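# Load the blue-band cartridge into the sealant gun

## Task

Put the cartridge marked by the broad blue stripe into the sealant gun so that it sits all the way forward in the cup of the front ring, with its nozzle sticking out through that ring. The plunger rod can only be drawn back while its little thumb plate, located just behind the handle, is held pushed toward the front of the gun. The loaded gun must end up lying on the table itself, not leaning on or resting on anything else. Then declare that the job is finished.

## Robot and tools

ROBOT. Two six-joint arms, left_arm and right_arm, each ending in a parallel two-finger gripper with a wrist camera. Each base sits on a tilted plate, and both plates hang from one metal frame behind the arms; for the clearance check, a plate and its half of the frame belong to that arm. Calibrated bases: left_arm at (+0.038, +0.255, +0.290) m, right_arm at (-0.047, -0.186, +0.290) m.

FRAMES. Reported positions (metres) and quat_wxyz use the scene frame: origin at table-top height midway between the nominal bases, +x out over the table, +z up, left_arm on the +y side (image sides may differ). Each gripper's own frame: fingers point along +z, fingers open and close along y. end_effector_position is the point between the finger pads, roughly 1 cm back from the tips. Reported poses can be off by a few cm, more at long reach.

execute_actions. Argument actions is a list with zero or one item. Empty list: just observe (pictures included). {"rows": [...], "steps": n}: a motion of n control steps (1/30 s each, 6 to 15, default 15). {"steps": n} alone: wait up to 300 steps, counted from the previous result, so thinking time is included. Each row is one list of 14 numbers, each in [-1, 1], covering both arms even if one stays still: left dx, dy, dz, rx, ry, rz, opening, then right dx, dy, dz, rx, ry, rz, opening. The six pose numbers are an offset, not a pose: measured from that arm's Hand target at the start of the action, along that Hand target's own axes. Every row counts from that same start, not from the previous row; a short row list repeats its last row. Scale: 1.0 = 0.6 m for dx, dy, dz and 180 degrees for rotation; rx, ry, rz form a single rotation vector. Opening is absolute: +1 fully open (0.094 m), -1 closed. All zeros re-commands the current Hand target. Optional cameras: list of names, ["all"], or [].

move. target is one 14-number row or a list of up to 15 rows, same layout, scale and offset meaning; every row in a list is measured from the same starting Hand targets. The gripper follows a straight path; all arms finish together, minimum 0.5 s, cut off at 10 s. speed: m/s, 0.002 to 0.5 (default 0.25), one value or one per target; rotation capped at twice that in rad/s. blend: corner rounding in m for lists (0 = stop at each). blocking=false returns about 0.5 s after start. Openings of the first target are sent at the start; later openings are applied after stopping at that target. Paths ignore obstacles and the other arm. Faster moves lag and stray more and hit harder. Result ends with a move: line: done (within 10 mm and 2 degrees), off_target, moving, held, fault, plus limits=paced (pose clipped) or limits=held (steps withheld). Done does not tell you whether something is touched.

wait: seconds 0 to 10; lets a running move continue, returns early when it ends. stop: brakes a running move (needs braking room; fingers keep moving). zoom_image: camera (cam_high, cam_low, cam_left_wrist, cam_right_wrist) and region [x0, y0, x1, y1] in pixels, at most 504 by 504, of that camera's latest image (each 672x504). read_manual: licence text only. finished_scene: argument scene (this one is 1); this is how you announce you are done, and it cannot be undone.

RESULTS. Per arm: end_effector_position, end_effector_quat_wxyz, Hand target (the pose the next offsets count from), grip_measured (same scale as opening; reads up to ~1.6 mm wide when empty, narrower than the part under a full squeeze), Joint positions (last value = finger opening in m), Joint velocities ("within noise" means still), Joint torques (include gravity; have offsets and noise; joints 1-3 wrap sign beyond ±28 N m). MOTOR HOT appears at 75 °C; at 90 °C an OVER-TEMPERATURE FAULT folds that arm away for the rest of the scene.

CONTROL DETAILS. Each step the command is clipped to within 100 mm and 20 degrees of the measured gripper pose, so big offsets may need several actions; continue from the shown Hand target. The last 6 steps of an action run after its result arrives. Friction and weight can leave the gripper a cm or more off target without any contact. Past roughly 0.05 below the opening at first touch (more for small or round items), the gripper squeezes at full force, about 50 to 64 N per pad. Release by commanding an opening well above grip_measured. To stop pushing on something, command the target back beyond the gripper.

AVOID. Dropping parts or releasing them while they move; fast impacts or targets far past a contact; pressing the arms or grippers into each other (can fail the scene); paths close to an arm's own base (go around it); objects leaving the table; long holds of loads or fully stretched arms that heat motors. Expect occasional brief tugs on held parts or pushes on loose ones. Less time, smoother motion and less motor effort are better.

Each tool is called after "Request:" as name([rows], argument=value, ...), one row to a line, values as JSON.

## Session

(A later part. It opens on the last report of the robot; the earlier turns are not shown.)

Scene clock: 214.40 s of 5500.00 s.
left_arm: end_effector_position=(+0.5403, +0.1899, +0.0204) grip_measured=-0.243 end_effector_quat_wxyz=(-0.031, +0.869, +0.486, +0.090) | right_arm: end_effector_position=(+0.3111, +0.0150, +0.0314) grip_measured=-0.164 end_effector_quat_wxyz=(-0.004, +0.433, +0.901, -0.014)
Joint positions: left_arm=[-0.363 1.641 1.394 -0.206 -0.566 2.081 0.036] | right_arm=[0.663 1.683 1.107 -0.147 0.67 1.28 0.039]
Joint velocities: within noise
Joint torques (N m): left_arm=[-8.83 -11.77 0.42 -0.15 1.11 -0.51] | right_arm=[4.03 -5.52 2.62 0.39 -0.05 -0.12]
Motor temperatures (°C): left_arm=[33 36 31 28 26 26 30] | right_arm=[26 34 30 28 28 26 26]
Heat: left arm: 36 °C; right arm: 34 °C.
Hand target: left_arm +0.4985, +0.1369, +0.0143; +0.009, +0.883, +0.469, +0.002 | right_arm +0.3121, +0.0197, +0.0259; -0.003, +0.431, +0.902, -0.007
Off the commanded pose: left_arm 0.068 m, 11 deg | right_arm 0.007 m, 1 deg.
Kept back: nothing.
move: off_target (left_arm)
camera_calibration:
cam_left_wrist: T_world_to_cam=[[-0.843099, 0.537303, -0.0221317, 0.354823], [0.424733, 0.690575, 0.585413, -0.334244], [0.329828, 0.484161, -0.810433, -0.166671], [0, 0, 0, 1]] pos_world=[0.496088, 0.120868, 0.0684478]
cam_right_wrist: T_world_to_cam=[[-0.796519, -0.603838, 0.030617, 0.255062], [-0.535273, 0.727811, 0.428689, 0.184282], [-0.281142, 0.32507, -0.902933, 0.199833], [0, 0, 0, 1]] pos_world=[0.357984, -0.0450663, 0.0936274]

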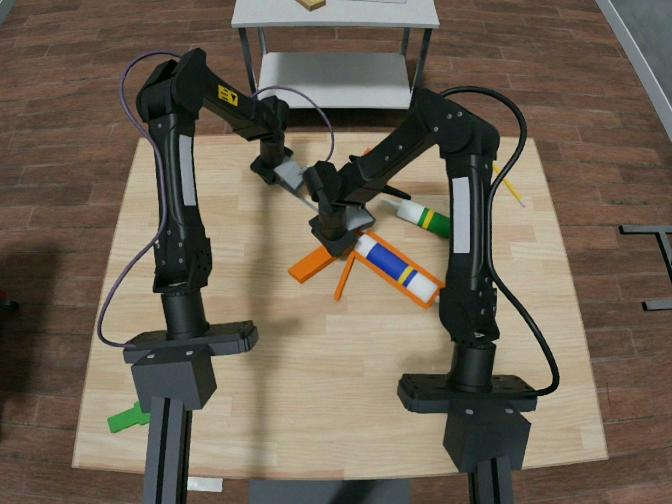

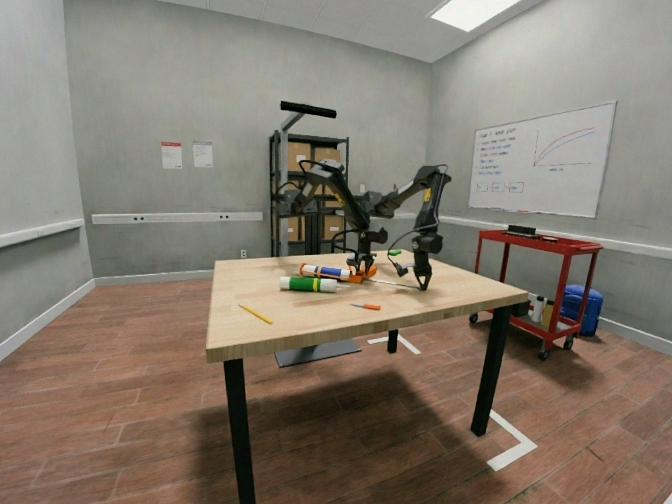

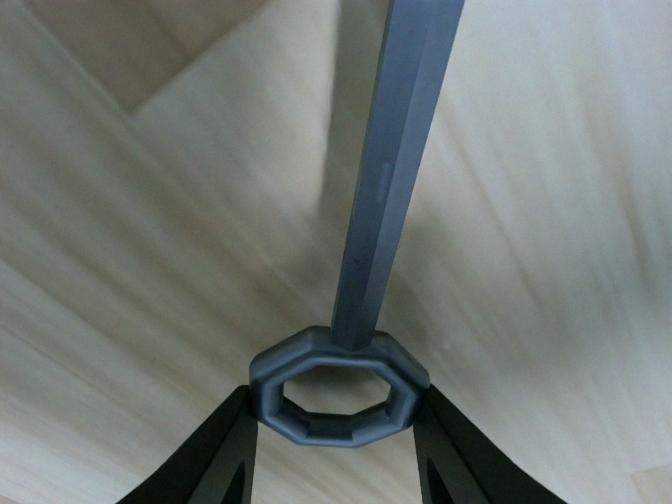

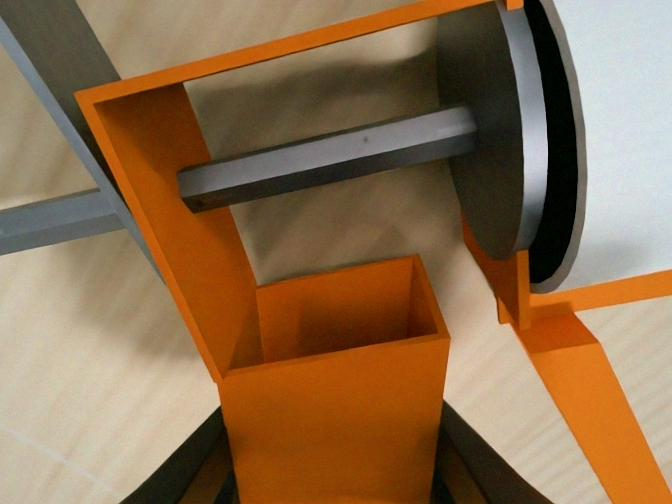

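Request:
move(target=[0.112,0.008,0,0,0,0,-0.6,0,0,0,0,0,0,0.6], speed=0.1, cameras=["cam_right_wrist","cam_left_wrist"])

Request:
move(target=[0,0,0,0,0,0,-0.6,0,0,-0.25,0,0,0,0.6], speed=0.2, cameras=["cam_right_wrist","cam_high"])

Scene clock: 215.97 s of 5500.00 s.
left_arm: end_effector_position=(+0.5404, +0.1865, +0.0244) grip_measured=-0.244 end_effector_quat_wxyz=(+0.015, +0.877, +0.481, +0.002) | right_arm: end_effector_position=(+0.3110, +0.0165, +0.0312) grip_measured=+0.599 end_effector_quat_wxyz=(-0.006, +0.429, +0.903, -0.010)
Joint positions: left_arm=[-0.298 1.641 1.512 -0.421 -0.337 2.081 0.036] | right_arm=[0.662 1.683 1.107 -0.144 0.661 1.268 0.075]
Joint velocities: within noise
Joint torques (N m): left_arm=[-2.02 -10.84 6 0.3 0.01 0.06] | right_arm=[4.1 -5.56 2.63 0.37 -0.04 -0.12]
Motor temperatures (°C): left_arm=[33 36 31 28 26 26 30] | right_arm=[26 35 30 28 28 26 26]
Heat: left arm: 36 °C; right arm: 35 °C.
Hand target: left_arm +0.5401, +0.1899, +0.0140; +0.009, +0.883, +0.469, +0.002 | right_arm +0.3121, +0.0197, +0.0259; -0.003, +0.431, +0.902, -0.007
Off the commanded pose: left_arm 0.011 m, 2 deg | right_arm 0.006 m, 1 deg.
joint sent to its limit (left arm) — joint 6 (wrist roll), upper limit.
Kept back: nothing.
move: off_target (left_arm)
camera_calibration:
cam_left_wrist: T_world_to_cam=[[-0.834651, 0.550435, -0.0194705, 0.349811], [0.494358, 0.764267, 0.414133, -0.381431], [0.242834, 0.336031, -0.910008, -0.0846961], [0, 0, 0, 1]] pos_world=[0.5011, 0.127427, 0.0877]
cam_right_wrist: T_world_to_cam=[[-0.790378, -0.612042, 0.0265852, 0.254247], [-0.541775, 0.718577, 0.436035, 0.185223], [-0.285975, 0.330229, -0.899537, 0.200389], [0, 0, 0, 1]] pos_world=[0.358607, -0.0436611, 0.0927343]
Images, in order (width x height): cam_left_wrist 672x504, cam_right_wrist 672x504.

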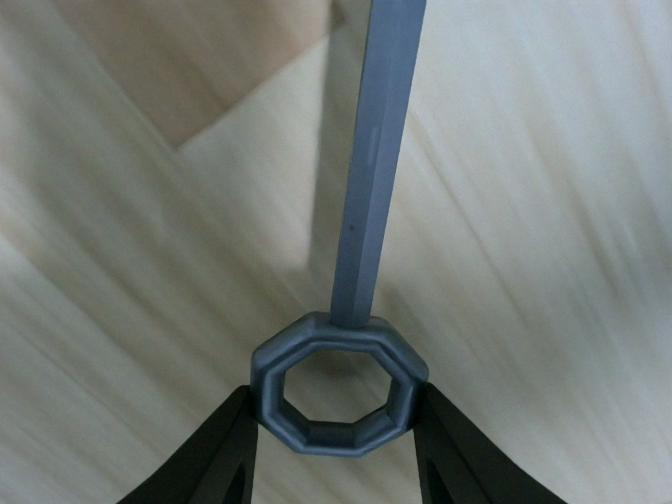

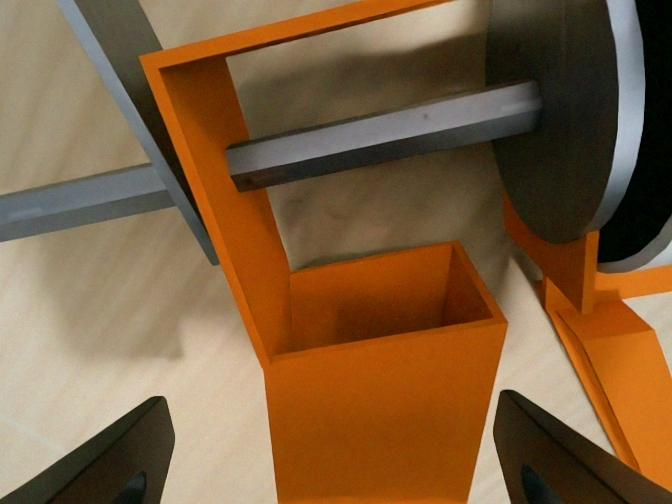

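Scene clock: 217.50 s of 5500.00 s.
left_arm: end_effector_position=(+0.5404, +0.1864, +0.0244) grip_measured=-0.244 end_effector_quat_wxyz=(+0.015, +0.877, +0.481, +0.001) | right_arm: end_effector_position=(+0.3049, +0.0196, +0.1643) grip_measured=+0.599 end_effector_quat_wxyz=(-0.014, +0.423, +0.906, -0.016)
Joint positions: left_arm=[-0.298 1.641 1.512 -0.421 -0.335 2.081 0.036] | right_arm=[0.977 1.43 1.166 -0.71 0.866 1.599 0.075]
Joint velocities: within noise
Joint torques (N m): left_arm=[-2.02 -10.82 6.11 0.3 0.02 0.05] | right_arm=[6.24 -6.24 4.83 -0.2 0.21 0.1]
Motor temperatures (°C): left_arm=[32 36 31 28 26 26 30] | right_arm=[26 35 30 28 28 26 26]
Heat: left arm: 36 °C; right arm: 35 °C.
Hand target: left_arm +0.5401, +0.1899, +0.0140; +0.009, +0.883, +0.469, +0.002 | right_arm +0.3137, +0.0214, +0.1760; -0.003, +0.431, +0.902, -0.007
Off the commanded pose: left_arm 0.011 m, 2 deg | right_arm 0.015 m, 2 deg.
joint sent to its limit (left arm) — joint 6 (wrist roll), upper limit.
Kept back: nothing.
move: off_target (left_arm, right_arm)
camera_calibration:
cam_right_wrist: T_world_to_cam=[[-0.781794, -0.621968, 0.0441972, 0.242535], [-0.542719, 0.713652, 0.442897, 0.120877], [-0.307009, 0.322267, -0.895483, 0.323303], [0, 0, 0, 1]] pos_world=[0.354471, -0.0396048, 0.225257]
Images, in order (width x height): cam_high 672x504, cam_right_wrist 672x504.

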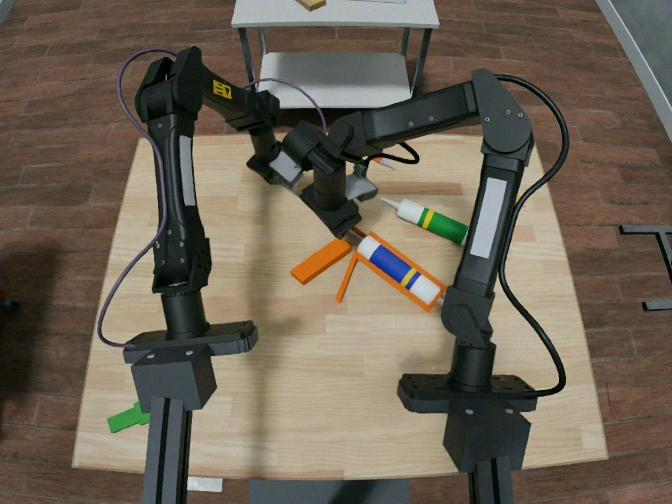

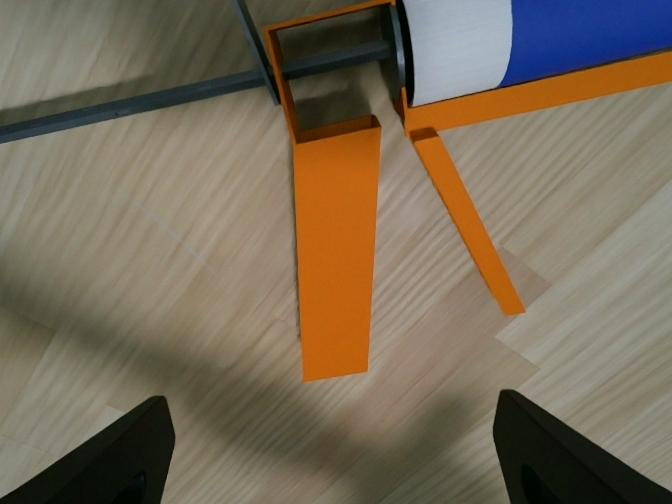

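Request:
move(target=[0,0,0,0,0,0,-0.6,-0.40,-0.353,-0.123,0,0,0,0.6], speed=0.25, cameras=["cam_right_wrist","cam_high","cam_low"])

Scene clock: 220.50 s of 5500.00 s.
left_arm: end_effector_position=(+0.5404, +0.1864, +0.0244) grip_measured=-0.244 end_effector_quat_wxyz=(+0.015, +0.877, +0.481, +0.001) | right_arm: end_effector_position=(+0.2956, -0.2956, +0.2496) grip_measured=+0.599 end_effector_quat_wxyz=(-0.004, +0.436, +0.900, -0.007)
Joint positions: left_arm=[-0.298 1.641 1.512 -0.421 -0.335 2.081 0.036] | right_arm=[-1.008 0.736 1.026 -1.043 -0.717 0.242 0.075]
Joint velocities: within noise
Joint torques (N m): left_arm=[-2.02 -10.82 6.11 0.3 0.01 0.06] | right_arm=[-0.98 -2.69 6.74 -0.08 -0.11 -0.16]
Motor temperatures (°C): left_arm=[32 37 31 28 26 26 30] | right_arm=[26 36 30 28 28 26 26]
Heat: left arm: 37 °C; right arm: 36 °C.
Hand target: left_arm +0.5401, +0.1899, +0.0140; +0.009, +0.883, +0.469, +0.002 | right_arm +0.3006, -0.2975, +0.2534; -0.003, +0.431, +0.902, -0.007
Off the commanded pose: left_arm 0.011 m, 2 deg | right_arm 0.006 m, 1 deg.
joint sent to its limit (left arm) — joint 6 (wrist roll), upper limit.
Kept back: nothing.
move: off_target (left_arm); limits=paced
camera_calibration:
cam_right_wrist: T_world_to_cam=[[-0.800279, -0.599321, 0.0191815, 0.0538597], [-0.533165, 0.72585, 0.4346, 0.305882], [-0.274388, 0.337574, -0.900419, 0.494506], [0, 0, 0, 1]] pos_world=[0.341875, -0.356678, 0.311294]
Images, in order (width x height): cam_high 672x504, cam_low 672x504, cam_right_wrist 672x504.

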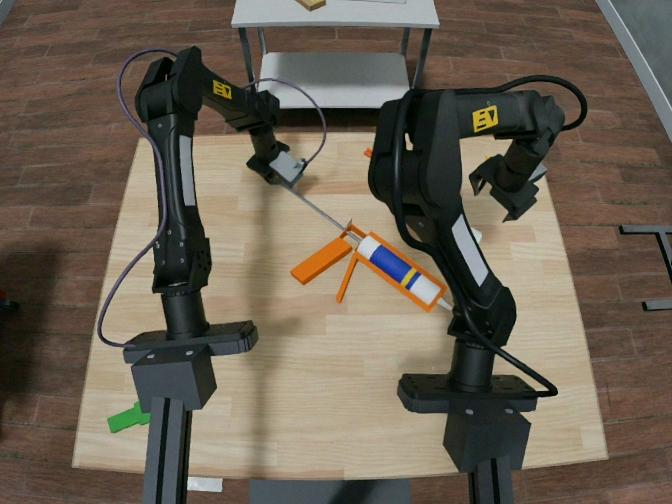

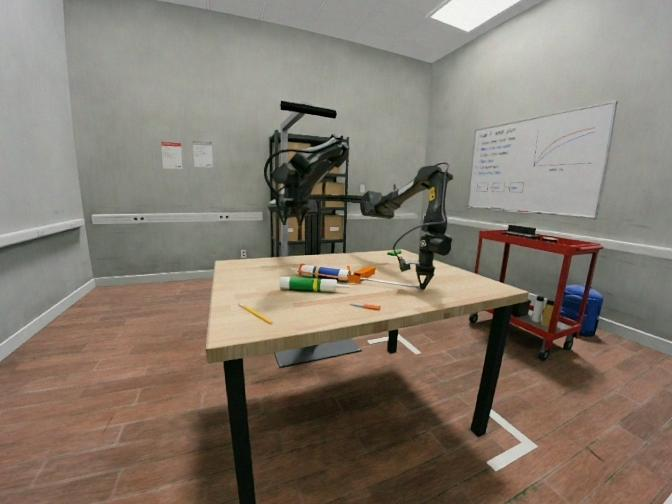

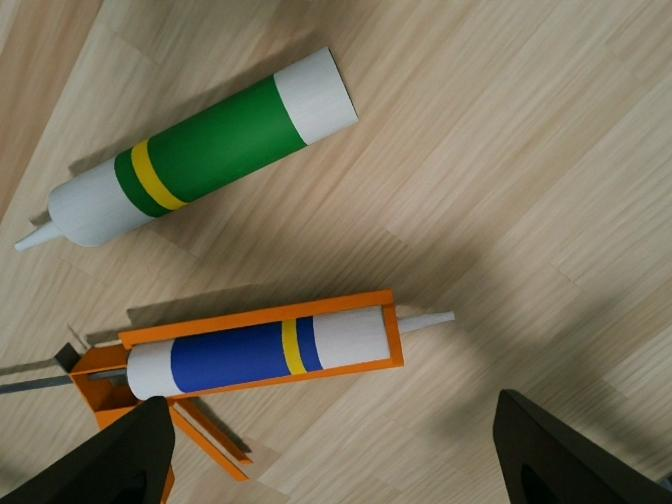

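Request:
zoom_image(camera="cam_right_wrist", region=[260, 260, 480, 420])

Request:
zoom_image(camera="cam_high", region=[330, 210, 480, 330])

Scaled by 2.291 from the camera's 672x504 image, which has a finer 960x720 frame.

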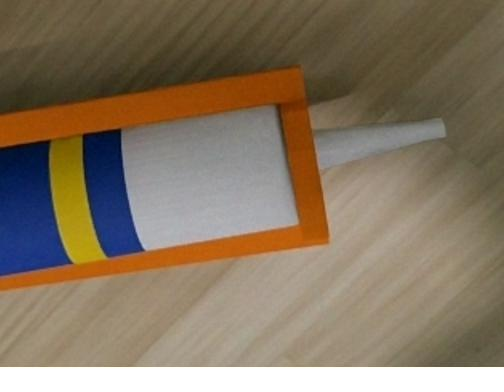

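Scaled by 3.360 from the camera's 672x504 image, which has a finer 960x720 frame.

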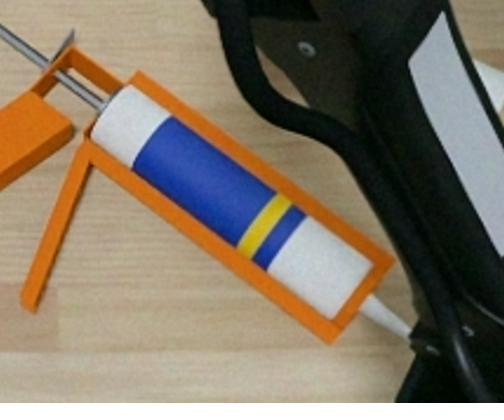

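Request:
zoom_image(camera="cam_right_wrist", region=[0, 110, 200, 270])

Request:
zoom_image(camera="cam_right_wrist", region=[360, 270, 480, 390])

Request:
zoom_image(camera="cam_right_wrist", region=[60, 300, 260, 440])

Scaled by 2.520 from the camera's 672x504 image, which has a finer 960x720 frame.

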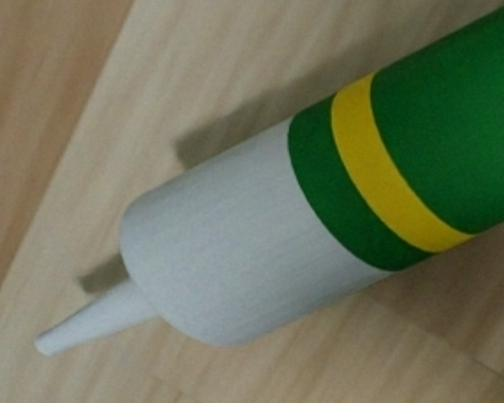

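Scaled by 4.200 from the camera's 672x504 image, which has a finer 960x720 frame.

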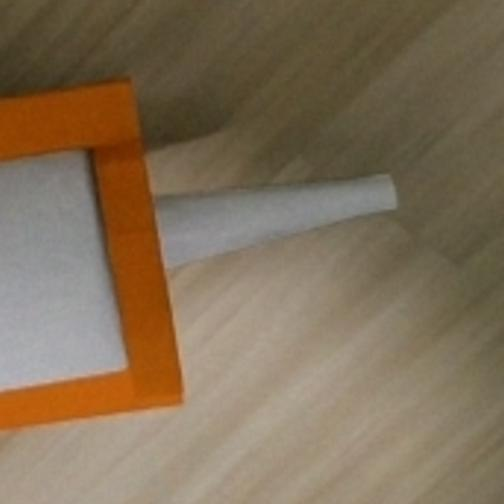

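Scaled by 2.520 from the camera's 672x504 image, which has a finer 960x720 frame.

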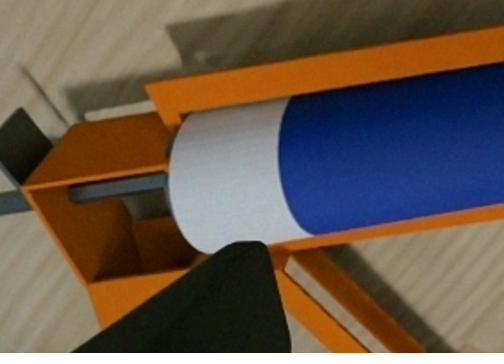

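Request:
move(target=[0,0,0,0,0,0,-0.6,0.263,0.283,0.188,0,0,0,0.6], speed=0.25, cameras=["cam_right_wrist"])

Request:
zoom_image(camera="cam_right_wrist", region=[200, 130, 480, 350])

Scene clock: 226.80 s of 5500.00 s.
left_arm: end_effector_position=(+0.5404, +0.1864, +0.0244) grip_measured=-0.244 end_effector_quat_wxyz=(+0.015, +0.877, +0.481, +0.001) | right_arm: end_effector_position=(+0.3221, -0.0744, +0.1388) grip_measured=+0.599 end_effector_quat_wxyz=(-0.019, +0.420, +0.907, -0.009)
Joint positions: left_arm=[-0.298 1.641 1.512 -0.421 -0.335 2.081 0.036] | right_arm=[0.628 1.161 0.971 -0.532 0.616 1.231 0.075]
Joint velocities: within noise
Joint torques (N m): left_arm=[-2.03 -10.82 6.11 0.3 0.01 0.06] | right_arm=[3.21 -4.27 5.14 0.35 0.21 0.08]
Motor temperatures (°C): left_arm=[31 37 32 28 26 26 30] | right_arm=[26 35 31 28 28 26 26]
Heat: left arm: 37 °C; right arm: 35 °C.
Hand target: left_arm +0.5401, +0.1899, +0.0140; +0.009, +0.883, +0.469, +0.002 | right_arm +0.3322, -0.0694, +0.1377; -0.003, +0.431, +0.902, -0.007
Off the commanded pose: left_arm 0.011 m, 2 deg | right_arm 0.011 m, 2 deg.
joint sent to its limit (left arm) — joint 6 (wrist roll), upper limit.
Kept back: nothing.
move: off_target (left_arm, right_arm)
camera_calibration:
cam_right_wrist: T_world_to_cam=[[-0.777479, -0.627912, 0.0353967, 0.198026], [-0.546293, 0.702161, 0.456656, 0.206935], [-0.311594, 0.335703, -0.888939, 0.337591], [0, 0, 0, 1]] pos_world=[0.3722, -0.134289, 0.19859]
Images, in order (width x height): cam_right_wrist 672x504.

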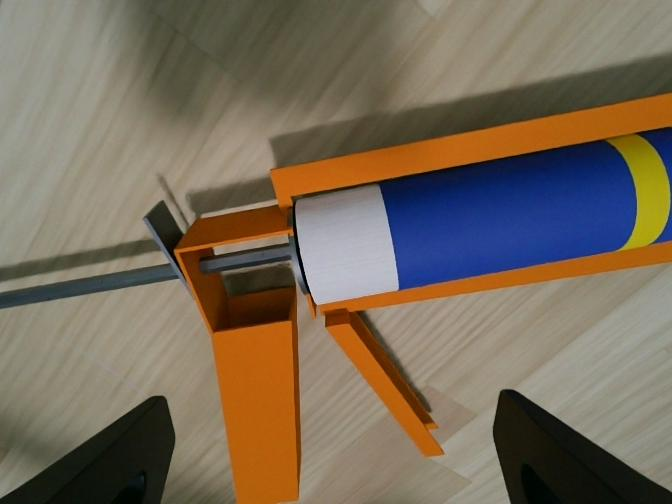

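Scaled by 1.800 from the camera's 672x504 image, which has a finer 960x720 frame.

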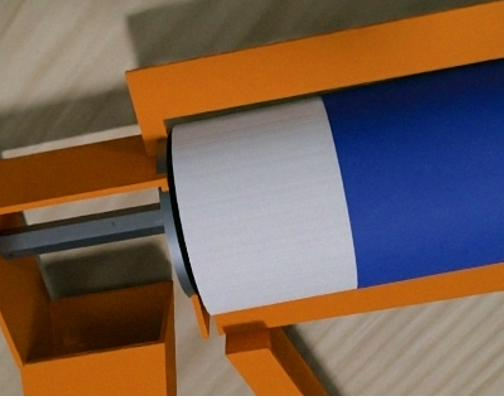

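Request:
move(target=[0,0,0,0,0,0,-0.6,-0.044,-0.357,0.0,0,0,0,0.6], speed=0.2, cameras=["cam_right_wrist"])

Scene clock: 231.00 s of 5500.00 s.
left_arm: end_effector_position=(+0.5404, +0.1864, +0.0244) grip_measured=-0.244 end_effector_quat_wxyz=(+0.015, +0.877, +0.481, +0.001) | right_arm: end_effector_position=(+0.1795, -0.2227, +0.1407) grip_measured=+0.599 end_effector_quat_wxyz=(-0.012, +0.438, +0.899, -0.009)
Joint positions: left_arm=[-0.298 1.641 1.512 -0.421 -0.335 2.081 0.036] | right_arm=[-0.252 0.455 0.292 -0.399 -0.1 0.736 0.075]
Joint velocities: within noise
Joint torques (N m): left_arm=[-2.03 -10.84 6.11 0.3 0.02 0.06] | right_arm=[-0.75 -3.18 3.41 0.32 -0.1 -0.15]
Motor temperatures (°C): left_arm=[31 37 32 28 26 26 30] | right_arm=[26 35 31 28 28 26 26]
Heat: left arm: 37 °C; right arm: 35 °C.
Hand target: left_arm +0.5401, +0.1899, +0.0140; +0.009, +0.883, +0.469, +0.002 | right_arm +0.1822, -0.2244, +0.1411; -0.003, +0.431, +0.902, -0.007
Off the commanded pose: left_arm 0.011 m, 2 deg | right_arm 0.003 m, 1 deg.
joint sent to its limit (left arm) — joint 6 (wrist roll), upper limit.
Kept back: nothing.
move: off_target (left_arm)
camera_calibration:
cam_right_wrist: T_world_to_cam=[[-0.802826, -0.595425, 0.0306451, 0.00639473], [-0.522395, 0.727269, 0.445177, 0.235263], [-0.287357, 0.341391, -0.894918, 0.342388], [0, 0, 0, 1]] pos_world=[0.226422, -0.28418, 0.201479]
Images, in order (width x height): cam_right_wrist 672x504.

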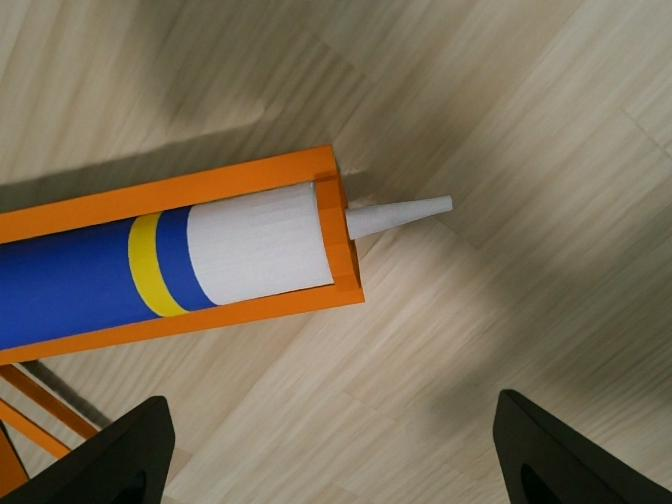

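Request:
zoom_image(camera="cam_right_wrist", region=[290, 130, 470, 320])

Scaled by 2.653 from the camera's 672x504 image, which has a finer 960x720 frame.

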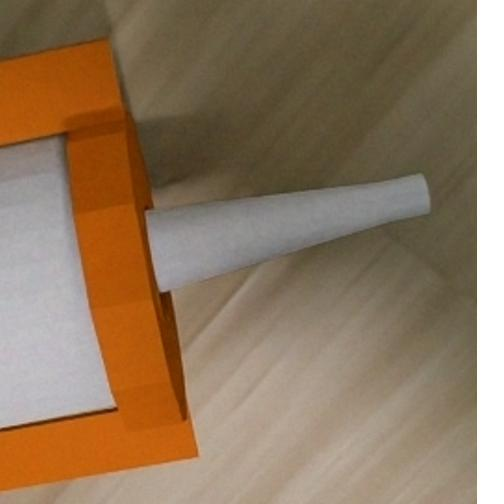

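Request:
move(target=[0,0,0,0,0,0,-0.6,-0.123,0.507,0.0,0,0,0,0.6], speed=0.25, cameras=["cam_right_wrist"])

Request:
zoom_image(camera="cam_right_wrist", region=[200, 130, 480, 350])

Scene clock: 234.20 s of 5500.00 s.
left_arm: end_effector_position=(+0.5404, +0.1864, +0.0244) grip_measured=-0.244 end_effector_quat_wxyz=(+0.015, +0.877, +0.481, +0.001) | right_arm: end_effector_position=(+0.4639, -0.0943, +0.1379) grip_measured=+0.599 end_effector_quat_wxyz=(-0.002, +0.431, +0.902, +0.003)
Joint positions: left_arm=[-0.298 1.641 1.512 -0.421 -0.335 2.081 0.036] | right_arm=[0.432 1.428 1.612 -0.787 0.466 1.092 0.075]
Joint velocities: within noise
Joint torques (N m): left_arm=[-2.03 -10.82 6.11 0.3 0.01 0.05] | right_arm=[3.59 -7.49 7.24 -0.06 0.22 0.09]
Motor temperatures (°C): left_arm=[31 37 32 28 26 26 30] | right_arm=[26 36 31 28 28 26 26]
Heat: left arm: 37 °C; right arm: 36 °C.
Hand target: left_arm +0.5401, +0.1899, +0.0140; +0.009, +0.883, +0.469, +0.002 | right_arm +0.4651, -0.0908, +0.1363; -0.003, +0.431, +0.902, -0.007
Off the commanded pose: left_arm 0.011 m, 2 deg | right_arm 0.004 m, 1 deg.
joint sent to its limit (left arm) — joint 6 (wrist roll), upper limit.
Kept back: nothing.
move: off_target (left_arm)
camera_calibration:
cam_right_wrist: T_world_to_cam=[[-0.793833, -0.608136, -0.0000123448, 0.310074], [-0.5463, 0.713106, 0.439358, 0.302227], [-0.267181, 0.348784, -0.898312, 0.36961], [0, 0, 0, 1]] pos_world=[0.510007, -0.155866, 0.199242]
Images, in order (width x height): cam_right_wrist 672x504.

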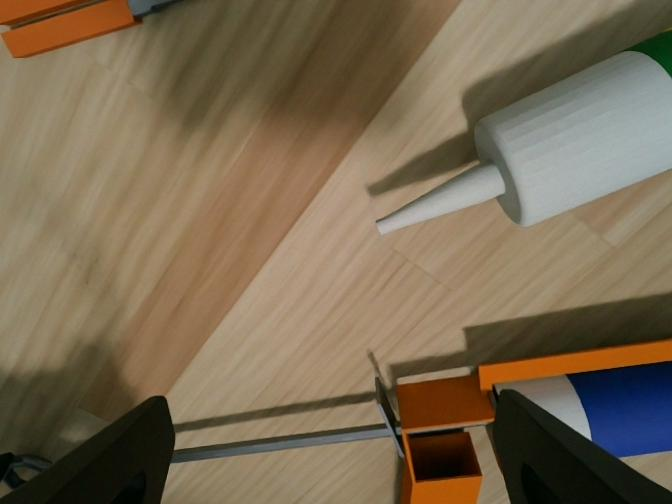

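Scaled by 1.800 from the camera's 672x504 image, which has a finer 960x720 frame.

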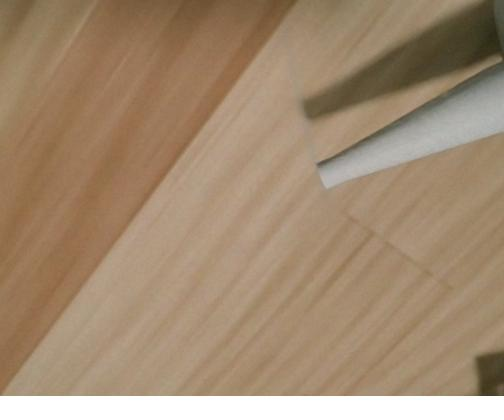

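Request:
zoom_image(camera="cam_right_wrist", region=[360, 100, 560, 250])

Scaled by 2.520 from the camera's 672x504 image, which has a finer 960x720 frame.

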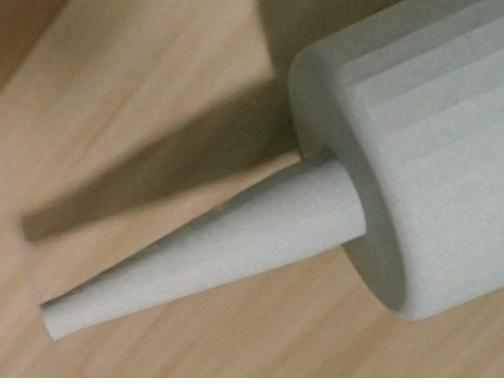

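Request:
move(target=[0,0,0,0,0,0,-0.6,0.11,-0.58,0.02,0,0,-0.556,0.3], speed=0.3, cameras=["cam_right_wrist","cam_high"])

Scene clock: 241.57 s of 5500.00 s.
left_arm: end_effector_position=(+0.5404, +0.1864, +0.0244) grip_measured=-0.244 end_effector_quat_wxyz=(+0.015, +0.877, +0.481, +0.001) | right_arm: end_effector_position=(+0.1480, -0.2588, +0.1312) grip_measured=+0.301 end_effector_quat_wxyz=(-0.021, -0.405, +0.914, -0.005)
Joint positions: left_arm=[-0.298 1.641 1.512 -0.421 -0.335 2.081 0.036] | right_arm=[-0.622 0.517 0.197 -0.293 -0.39 -1.216 0.061]
Joint velocities: within noise
Joint torques (N m): left_arm=[-2.02 -10.84 6.11 0.3 0.02 0.06] | right_arm=[-0.55 -1.03 2.96 0.46 -0.16 -0.14]
Motor temperatures (°C): left_arm=[31 38 33 28 26 26 30] | right_arm=[26 37 31 28 28 26 26]
Heat: left arm: 38 °C; right arm: 37 °C.
Hand target: left_arm +0.5401, +0.1899, +0.0140; +0.009, +0.883, +0.469, +0.002 | right_arm +0.1528, -0.2582, +0.1298; -0.008, -0.415, +0.910, -0.003
Off the commanded pose: left_arm 0.011 m, 2 deg | right_arm 0.005 m, 2 deg.
joint sent to its limit (left arm) — joint 6 (wrist roll), upper limit.
Kept back: nothing.
move: off_target (left_arm)
camera_calibration:
cam_right_wrist: T_world_to_cam=[[0.722931, -0.690903, -0.00486537, -0.285963], [-0.607446, -0.638928, 0.471996, -0.0951772], [-0.329212, -0.338265, -0.881587, 0.165766], [0, 0, 0, 1]] pos_world=[0.203488, -0.202311, 0.18967]
Images, in order (width x height): cam_high 672x504, cam_right_wrist 672x504.

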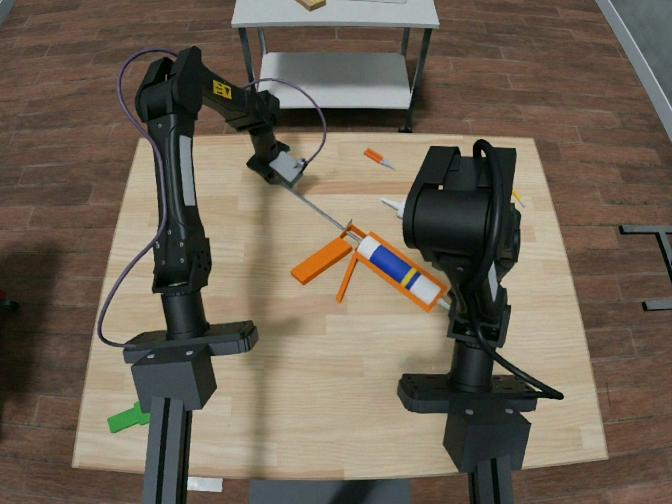

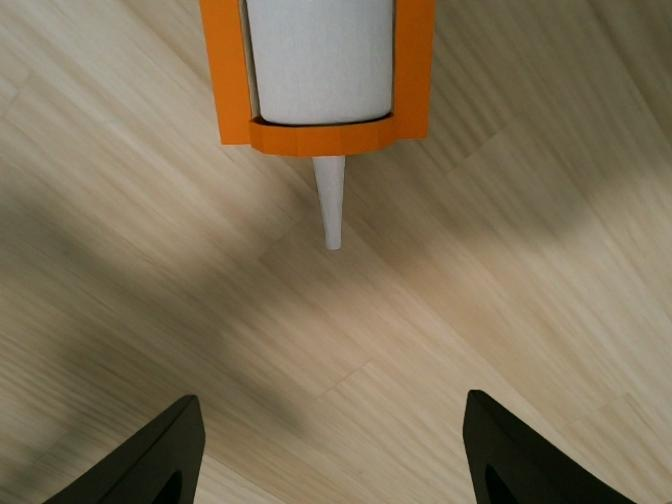

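Request:
zoom_image(camera="cam_right_wrist", region=[200, 0, 450, 260])

Scaled by 1.938 from the camera's 672x504 image, which has a finer 960x720 frame.

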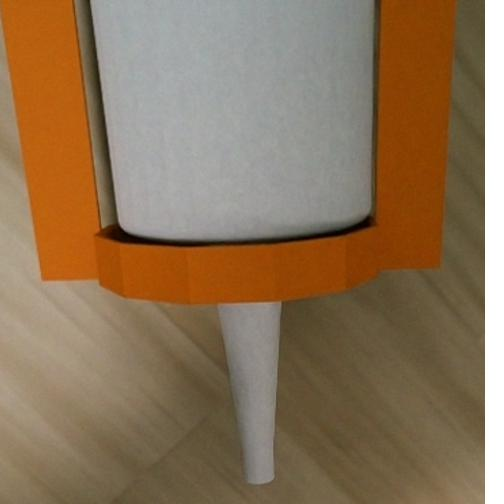

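Request:
move(target=[0,0,0,0,0,0,-0.6,-0.0175,0.001,0.12,0,0,0,0.0], speed=0.15, cameras=["cam_right_wrist"])

Scene clock: 244.43 s of 5500.00 s.
left_arm: end_effector_position=(+0.5404, +0.1864, +0.0244) grip_measured=-0.244 end_effector_quat_wxyz=(+0.015, +0.877, +0.481, +0.001) | right_arm: end_effector_position=(+0.1552, -0.2507, +0.0599) grip_measured=+0.001 end_effector_quat_wxyz=(-0.014, -0.415, +0.910, +0.002)
Joint positions: left_arm=[-0.298 1.641 1.512 -0.421 -0.335 2.081 0.036] | right_arm=[-0.394 1.114 0.184 0.361 -0.22 -1.105 0.047]
Joint velocities: within noise
Joint torques (N m): left_arm=[-2.03 -10.84 6.11 0.3 0.01 0.05] | right_arm=[0.14 -2.71 0.05 0.53 0.11 0.09]
Motor temperatures (°C): left_arm=[30 38 33 28 26 26 30] | right_arm=[26 36 30 28 28 26 26]
Heat: left arm: 38 °C; right arm: 36 °C.
Hand target: left_arm +0.5401, +0.1899, +0.0140; +0.009, +0.883, +0.469, +0.002 | right_arm +0.1585, -0.2506, +0.0576; -0.007, -0.415, +0.910, -0.003
Off the commanded pose: left_arm 0.011 m, 2 deg | right_arm 0.004 m, 1 deg.
joint sent to its limit (left arm) — joint 6 (wrist roll), upper limit.
Kept back: nothing.
move: off_target (left_arm)
camera_calibration:
cam_right_wrist: T_world_to_cam=[[0.738757, -0.673876, -0.0113257, -0.283689], [-0.59626, -0.661317, 0.45512, -0.0583201], [-0.314185, -0.32947, -0.890358, 0.108371], [0, 0, 0, 1]] pos_world=[0.208852, -0.194035, 0.119819]
Images, in order (width x height): cam_right_wrist 672x504.

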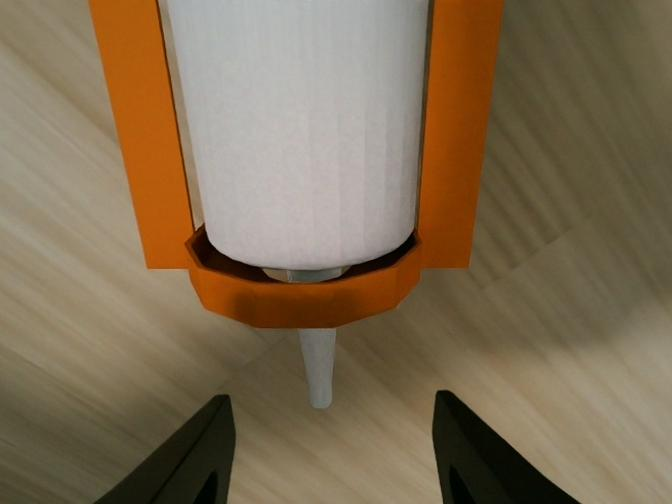

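Request:
move(target=[0,0,0,0,0,0,-0.6,0.0085,0.0083,0.048,0,0,0,0.0], speed=0.08, cameras=["cam_right_wrist"])

Scene clock: 246.60 s of 5500.00 s.
left_arm: end_effector_position=(+0.5404, +0.1864, +0.0244) grip_measured=-0.244 end_effector_quat_wxyz=(+0.015, +0.877, +0.481, +0.001) | right_arm: end_effector_position=(+0.1465, -0.2516, +0.0318) grip_measured=+0.001 end_effector_quat_wxyz=(-0.015, -0.420, +0.908, +0.002)
Joint positions: left_arm=[-0.298 1.641 1.512 -0.421 -0.335 2.081 0.036] | right_arm=[-0.373 1.378 0.198 0.611 -0.2 -1.104 0.047]
Joint velocities: within noise
Joint torques (N m): left_arm=[-2.03 -10.84 6.11 0.3 0.01 0.06] | right_arm=[-0.06 -3.08 -0.91 0.52 0.11 0.1]
Motor temperatures (°C): left_arm=[30 38 33 28 26 26 30] | right_arm=[26 36 30 28 28 26 26]
Heat: left arm: 38 °C; right arm: 36 °C.
Hand target: left_arm +0.5401, +0.1899, +0.0140; +0.009, +0.883, +0.469, +0.002 | right_arm +0.1511, -0.2516, +0.0289; -0.007, -0.415, +0.910, -0.003
Off the commanded pose: left_arm 0.011 m, 2 deg | right_arm 0.005 m, 1 deg.
joint sent to its limit (left arm) — joint 6 (wrist roll), upper limit.
Kept back: nothing.
move: off_target (left_arm)
camera_calibration:
cam_right_wrist: T_world_to_cam=[[0.745288, -0.666607, -0.0134625, -0.277296], [-0.588193, -0.666859, 0.457525, -0.0539956], [-0.313967, -0.333069, -0.889095, 0.0792951], [0, 0, 0, 1]] pos_world=[0.199802, -0.194444, 0.0914721]
Images, in order (width x height): cam_right_wrist 672x504.

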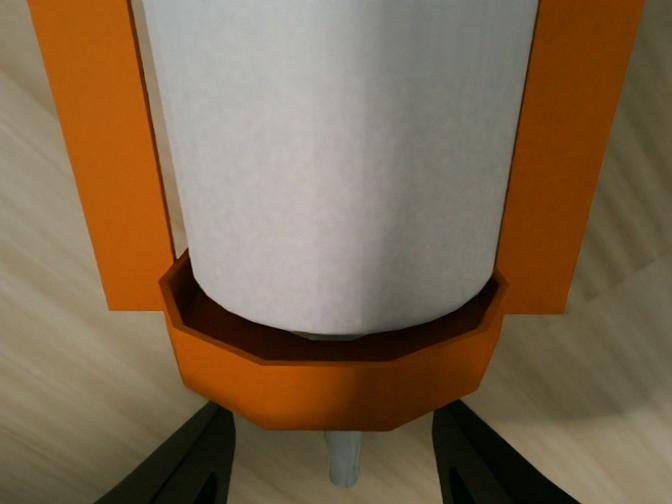

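Request:
move(target=[0,0,0,0,0,0,-0.6,0,0,0,0,0,0,-0.6], speed=0.05, cameras=["cam_right_wrist"])

Request:
move(target=[0,0,0,0,0,0,-0.6,0,0,0,0,0,0,-1], speed=0.05, cameras=["cam_right_wrist"])

Scene clock: 247.67 s of 5500.00 s.
left_arm: end_effector_position=(+0.5404, +0.1864, +0.0244) grip_measured=-0.244 end_effector_quat_wxyz=(+0.015, +0.877, +0.481, +0.001) | right_arm: end_effector_position=(+0.1471, -0.2518, +0.0317) grip_measured=-0.599 end_effector_quat_wxyz=(-0.014, -0.418, +0.908, +0.001)
Joint positions: left_arm=[-0.298 1.641 1.512 -0.421 -0.335 2.081 0.036] | right_arm=[-0.373 1.379 0.198 0.614 -0.2 -1.099 0.019]
Joint velocities: within noise
Joint torques (N m): left_arm=[-2.03 -10.82 6.09 0.3 0.01 0.06] | right_arm=[-0.05 -2.99 -0.91 0.54 0.11 0.09]
Motor temperatures (°C): left_arm=[30 38 33 28 26 26 30] | right_arm=[26 36 30 28 28 26 26]
Heat: left arm: 38 °C; right arm: 36 °C.
Hand target: left_arm +0.5401, +0.1899, +0.0140; +0.009, +0.883, +0.469, +0.002 | right_arm +0.1511, -0.2516, +0.0289; -0.007, -0.415, +0.910, -0.003
Off the commanded pose: left_arm 0.011 m, 2 deg | right_arm 0.005 m, 1 deg.
joint sent to its limit (left arm) — joint 6 (wrist roll), upper limit.
Kept back: nothing.
move: off_target (left_arm)
camera_calibration:
cam_right_wrist: T_world_to_cam=[[0.74263, -0.669611, -0.0110419, -0.278304], [-0.592058, -0.664148, 0.456481, -0.0524286], [-0.312998, -0.332459, -0.889665, 0.0794178], [0, 0, 0, 1]] pos_world=[0.200494, -0.194773, 0.0915148]
Images, in order (width x height): cam_right_wrist 672x504.

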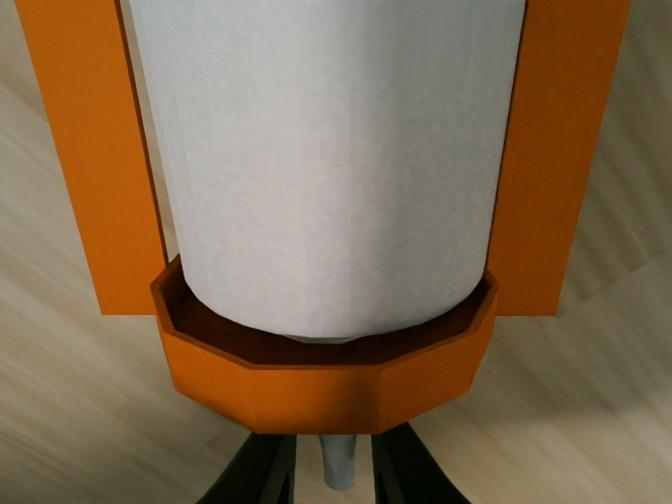

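Scene clock: 248.37 s of 5500.00 s.
left_arm: end_effector_position=(+0.5404, +0.1864, +0.0244) grip_measured=-0.244 end_effector_quat_wxyz=(+0.015, +0.877, +0.481, +0.001) | right_arm: end_effector_position=(+0.1471, -0.2518, +0.0317) grip_measured=-0.855 end_effector_quat_wxyz=(-0.014, -0.417, +0.909, +0.001)
Joint positions: left_arm=[-0.298 1.641 1.512 -0.421 -0.335 2.081 0.036] | right_arm=[-0.373 1.379 0.198 0.614 -0.2 -1.096 0.007]
Joint velocities: within noise
Joint torques (N m): left_arm=[-2.03 -10.84 6.11 0.3 0.01 0.05] | right_arm=[-0.06 -2.99 -0.91 0.53 0.11 0.09]
Motor temperatures (°C): left_arm=[30 38 33 28 26 26 30] | right_arm=[26 36 30 28 28 26 26]
Heat: left arm: 38 °C; right arm: 36 °C.
Hand target: left_arm +0.5401, +0.1899, +0.0140; +0.009, +0.883, +0.469, +0.002 | right_arm +0.1511, -0.2516, +0.0289; -0.007, -0.415, +0.910, -0.003
Off the commanded pose: left_arm 0.011 m, 2 deg | right_arm 0.005 m, 1 deg.
joint sent to its limit (left arm) — joint 6 (wrist roll), upper limit.
Kept back: nothing.
move: off_target (left_arm)
camera_calibration:
cam_right_wrist: T_world_to_cam=[[0.740573, -0.671886, -0.0109651, -0.278577], [-0.594105, -0.662291, 0.456519, -0.0516611], [-0.313991, -0.331571, -0.889646, 0.0797868], [0, 0, 0, 1]] pos_world=[0.200667, -0.194932, 0.0915116]
Images, in order (width x height): cam_right_wrist 672x504.

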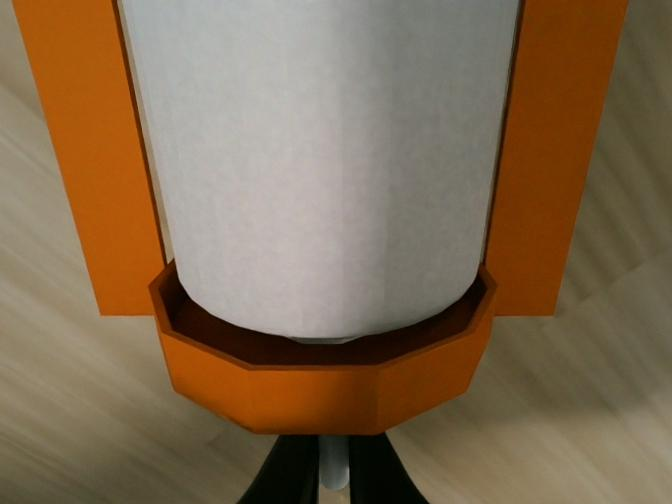

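Request:
move(target=[0,0,0,0,0,0,-0.6,0.03,0,0,0,0,0,-1], speed=0.04, cameras=["cam_right_wrist","cam_left_wrist"])

Scene clock: 249.40 s of 5500.00 s.
left_arm: end_effector_position=(+0.5401, +0.1864, +0.0244) grip_measured=-0.244 end_effector_quat_wxyz=(+0.015, +0.877, +0.481, +0.001) | right_arm: end_effector_position=(+0.1472, -0.2536, +0.0303) grip_measured=-0.855 end_effector_quat_wxyz=(+0.009, -0.419, +0.908, +0.014)
Joint positions: left_arm=[-0.298 1.641 1.512 -0.422 -0.335 2.081 0.036] | right_arm=[-0.428 1.425 0.192 0.68 -0.297 -1.127 0.007]
Joint velocities: within noise
Joint torques (N m): left_arm=[-2.02 -10.82 6.11 0.31 0.01 0.06] | right_arm=[-2.76 -2.51 -2 0.48 0.2 -0.13]
Motor temperatures (°C): left_arm=[30 38 33 28 26 26 30] | right_arm=[26 36 30 28 28 26 26]
Heat: left arm: 38 °C; right arm: 36 °C.
Hand target: left_arm +0.5401, +0.1899, +0.0140; +0.009, +0.883, +0.469, +0.002 | right_arm +0.1392, -0.2651, +0.0292; -0.007, -0.415, +0.910, -0.003
Off the commanded pose: left_arm 0.011 m, 2 deg | right_arm 0.014 m, 3 deg.
joint sent to its limit (left arm) — joint 6 (wrist roll), upper limit.
Kept back: nothing.
move: off_target (left_arm, right_arm)
camera_calibration:
cam_left_wrist: T_world_to_cam=[[-0.834474, 0.550727, -0.018771, 0.349362], [0.495295, 0.764542, 0.412503, -0.381687], [0.241528, 0.334926, -0.910763, -0.0836942], [0, 0, 0, 1]] pos_world=[0.500796, 0.127444, 0.0877797]
cam_right_wrist: T_world_to_cam=[[0.743932, -0.668061, -0.0161476, -0.279259], [-0.604937, -0.683512, 0.408488, -0.0545216], [-0.283932, -0.294119, -0.912621, 0.083705], [0, 0, 0, 1]] pos_world=[0.198534, -0.199209, 0.094153]
Images, in order (width x height): cam_left_wrist 672x504, cam_right_wrist 672x504.

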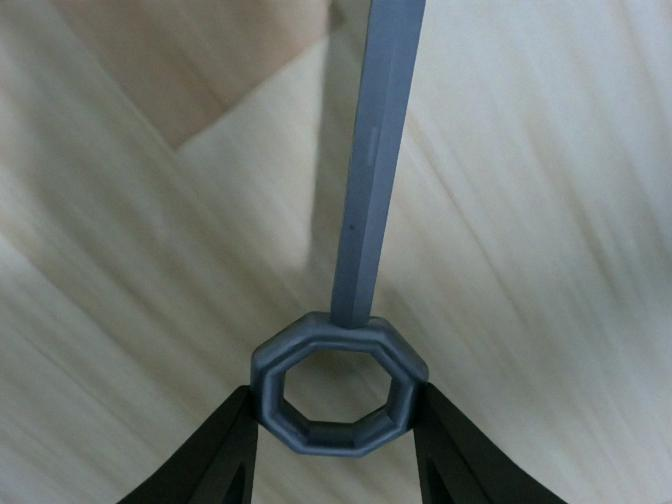

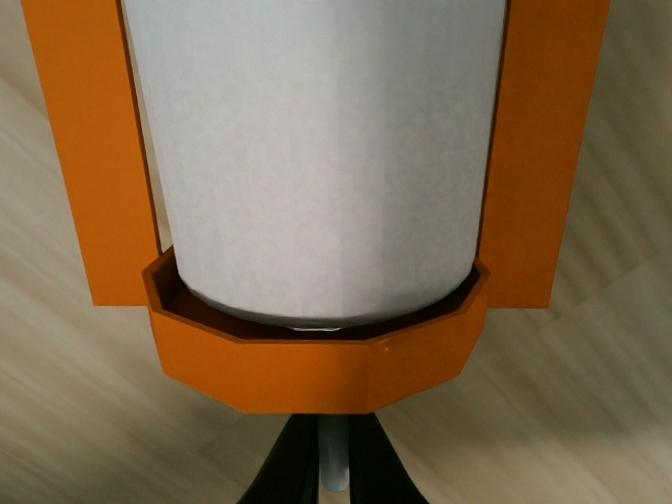

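Request:
move(target=[0,0,0,0,0,0,-0.6,0.025,0.004,-0.006,0,0,0,-1], speed=0.04, cameras=["cam_right_wrist","cam_left_wrist"])

Scene clock: 250.33 s of 5500.00 s.
left_arm: end_effector_position=(+0.5381, +0.1853, +0.0243) grip_measured=-0.245 end_effector_quat_wxyz=(+0.016, +0.877, +0.481, -0.004) | right_arm: end_effector_position=(+0.1485, -0.2578, +0.0315) grip_measured=-0.856 end_effector_quat_wxyz=(+0.032, -0.423, +0.905, +0.020)
Joint positions: left_arm=[-0.297 1.641 1.512 -0.43 -0.328 2.078 0.035] | right_arm=[-0.485 1.457 0.184 0.738 -0.383 -1.159 0.007]
Joint velocities: within noise
Joint torques (N m): left_arm=[-2.06 -10.82 6.11 0.36 -0.08 0.06] | right_arm=[-4.23 -2.77 -3.52 0.33 0.44 -0.14]
Motor temperatures (°C): left_arm=[30 38 33 28 26 26 30] | right_arm=[26 36 30 28 28 26 26]
Heat: left arm: 38 °C; right arm: 36 °C.
Hand target: left_arm +0.5401, +0.1899, +0.0140; +0.009, +0.883, +0.469, +0.002 | right_arm +0.1276, -0.2748, +0.0330; -0.007, -0.415, +0.910, -0.003
Off the commanded pose: left_arm 0.011 m, 2 deg | right_arm 0.027 m, 5 deg.
joint sent to its limit (left arm) — joint 6 (wrist roll), upper limit.
Kept back: nothing.
move: off_target (left_arm, right_arm)
camera_calibration:
cam_left_wrist: T_world_to_cam=[[-0.834861, 0.550226, -0.0160968, 0.348593], [0.49811, 0.767585, 0.40336, -0.381764], [0.234295, 0.328731, -0.9149, -0.0777617], [0, 0, 0, 1]] pos_world=[0.499407, 0.126794, 0.0884554]
cam_right_wrist: T_world_to_cam=[[0.750746, -0.660544, -0.00787626, -0.282293], [-0.612471, -0.700477, 0.366347, -0.0589757], [-0.247506, -0.27021, -0.930445, 0.0852999], [0, 0, 0, 1]] pos_world=[0.196922, -0.204729, 0.098749]
Images, in order (width x height): cam_left_wrist 672x504, cam_right_wrist 672x504.

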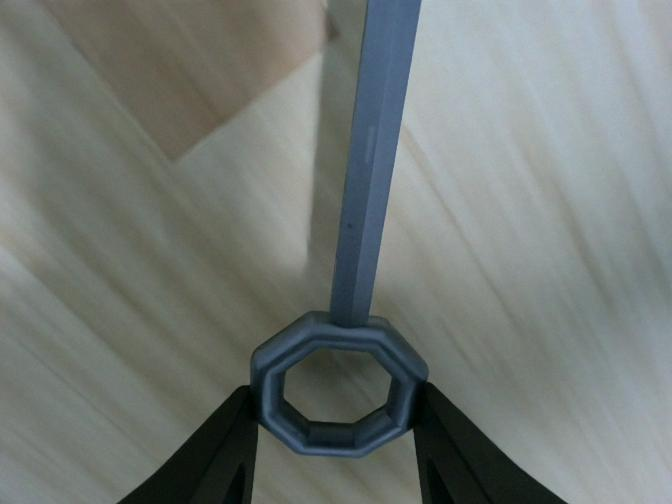

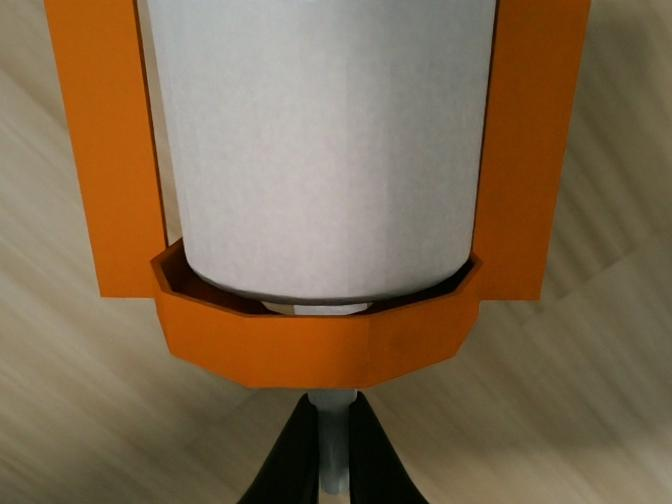

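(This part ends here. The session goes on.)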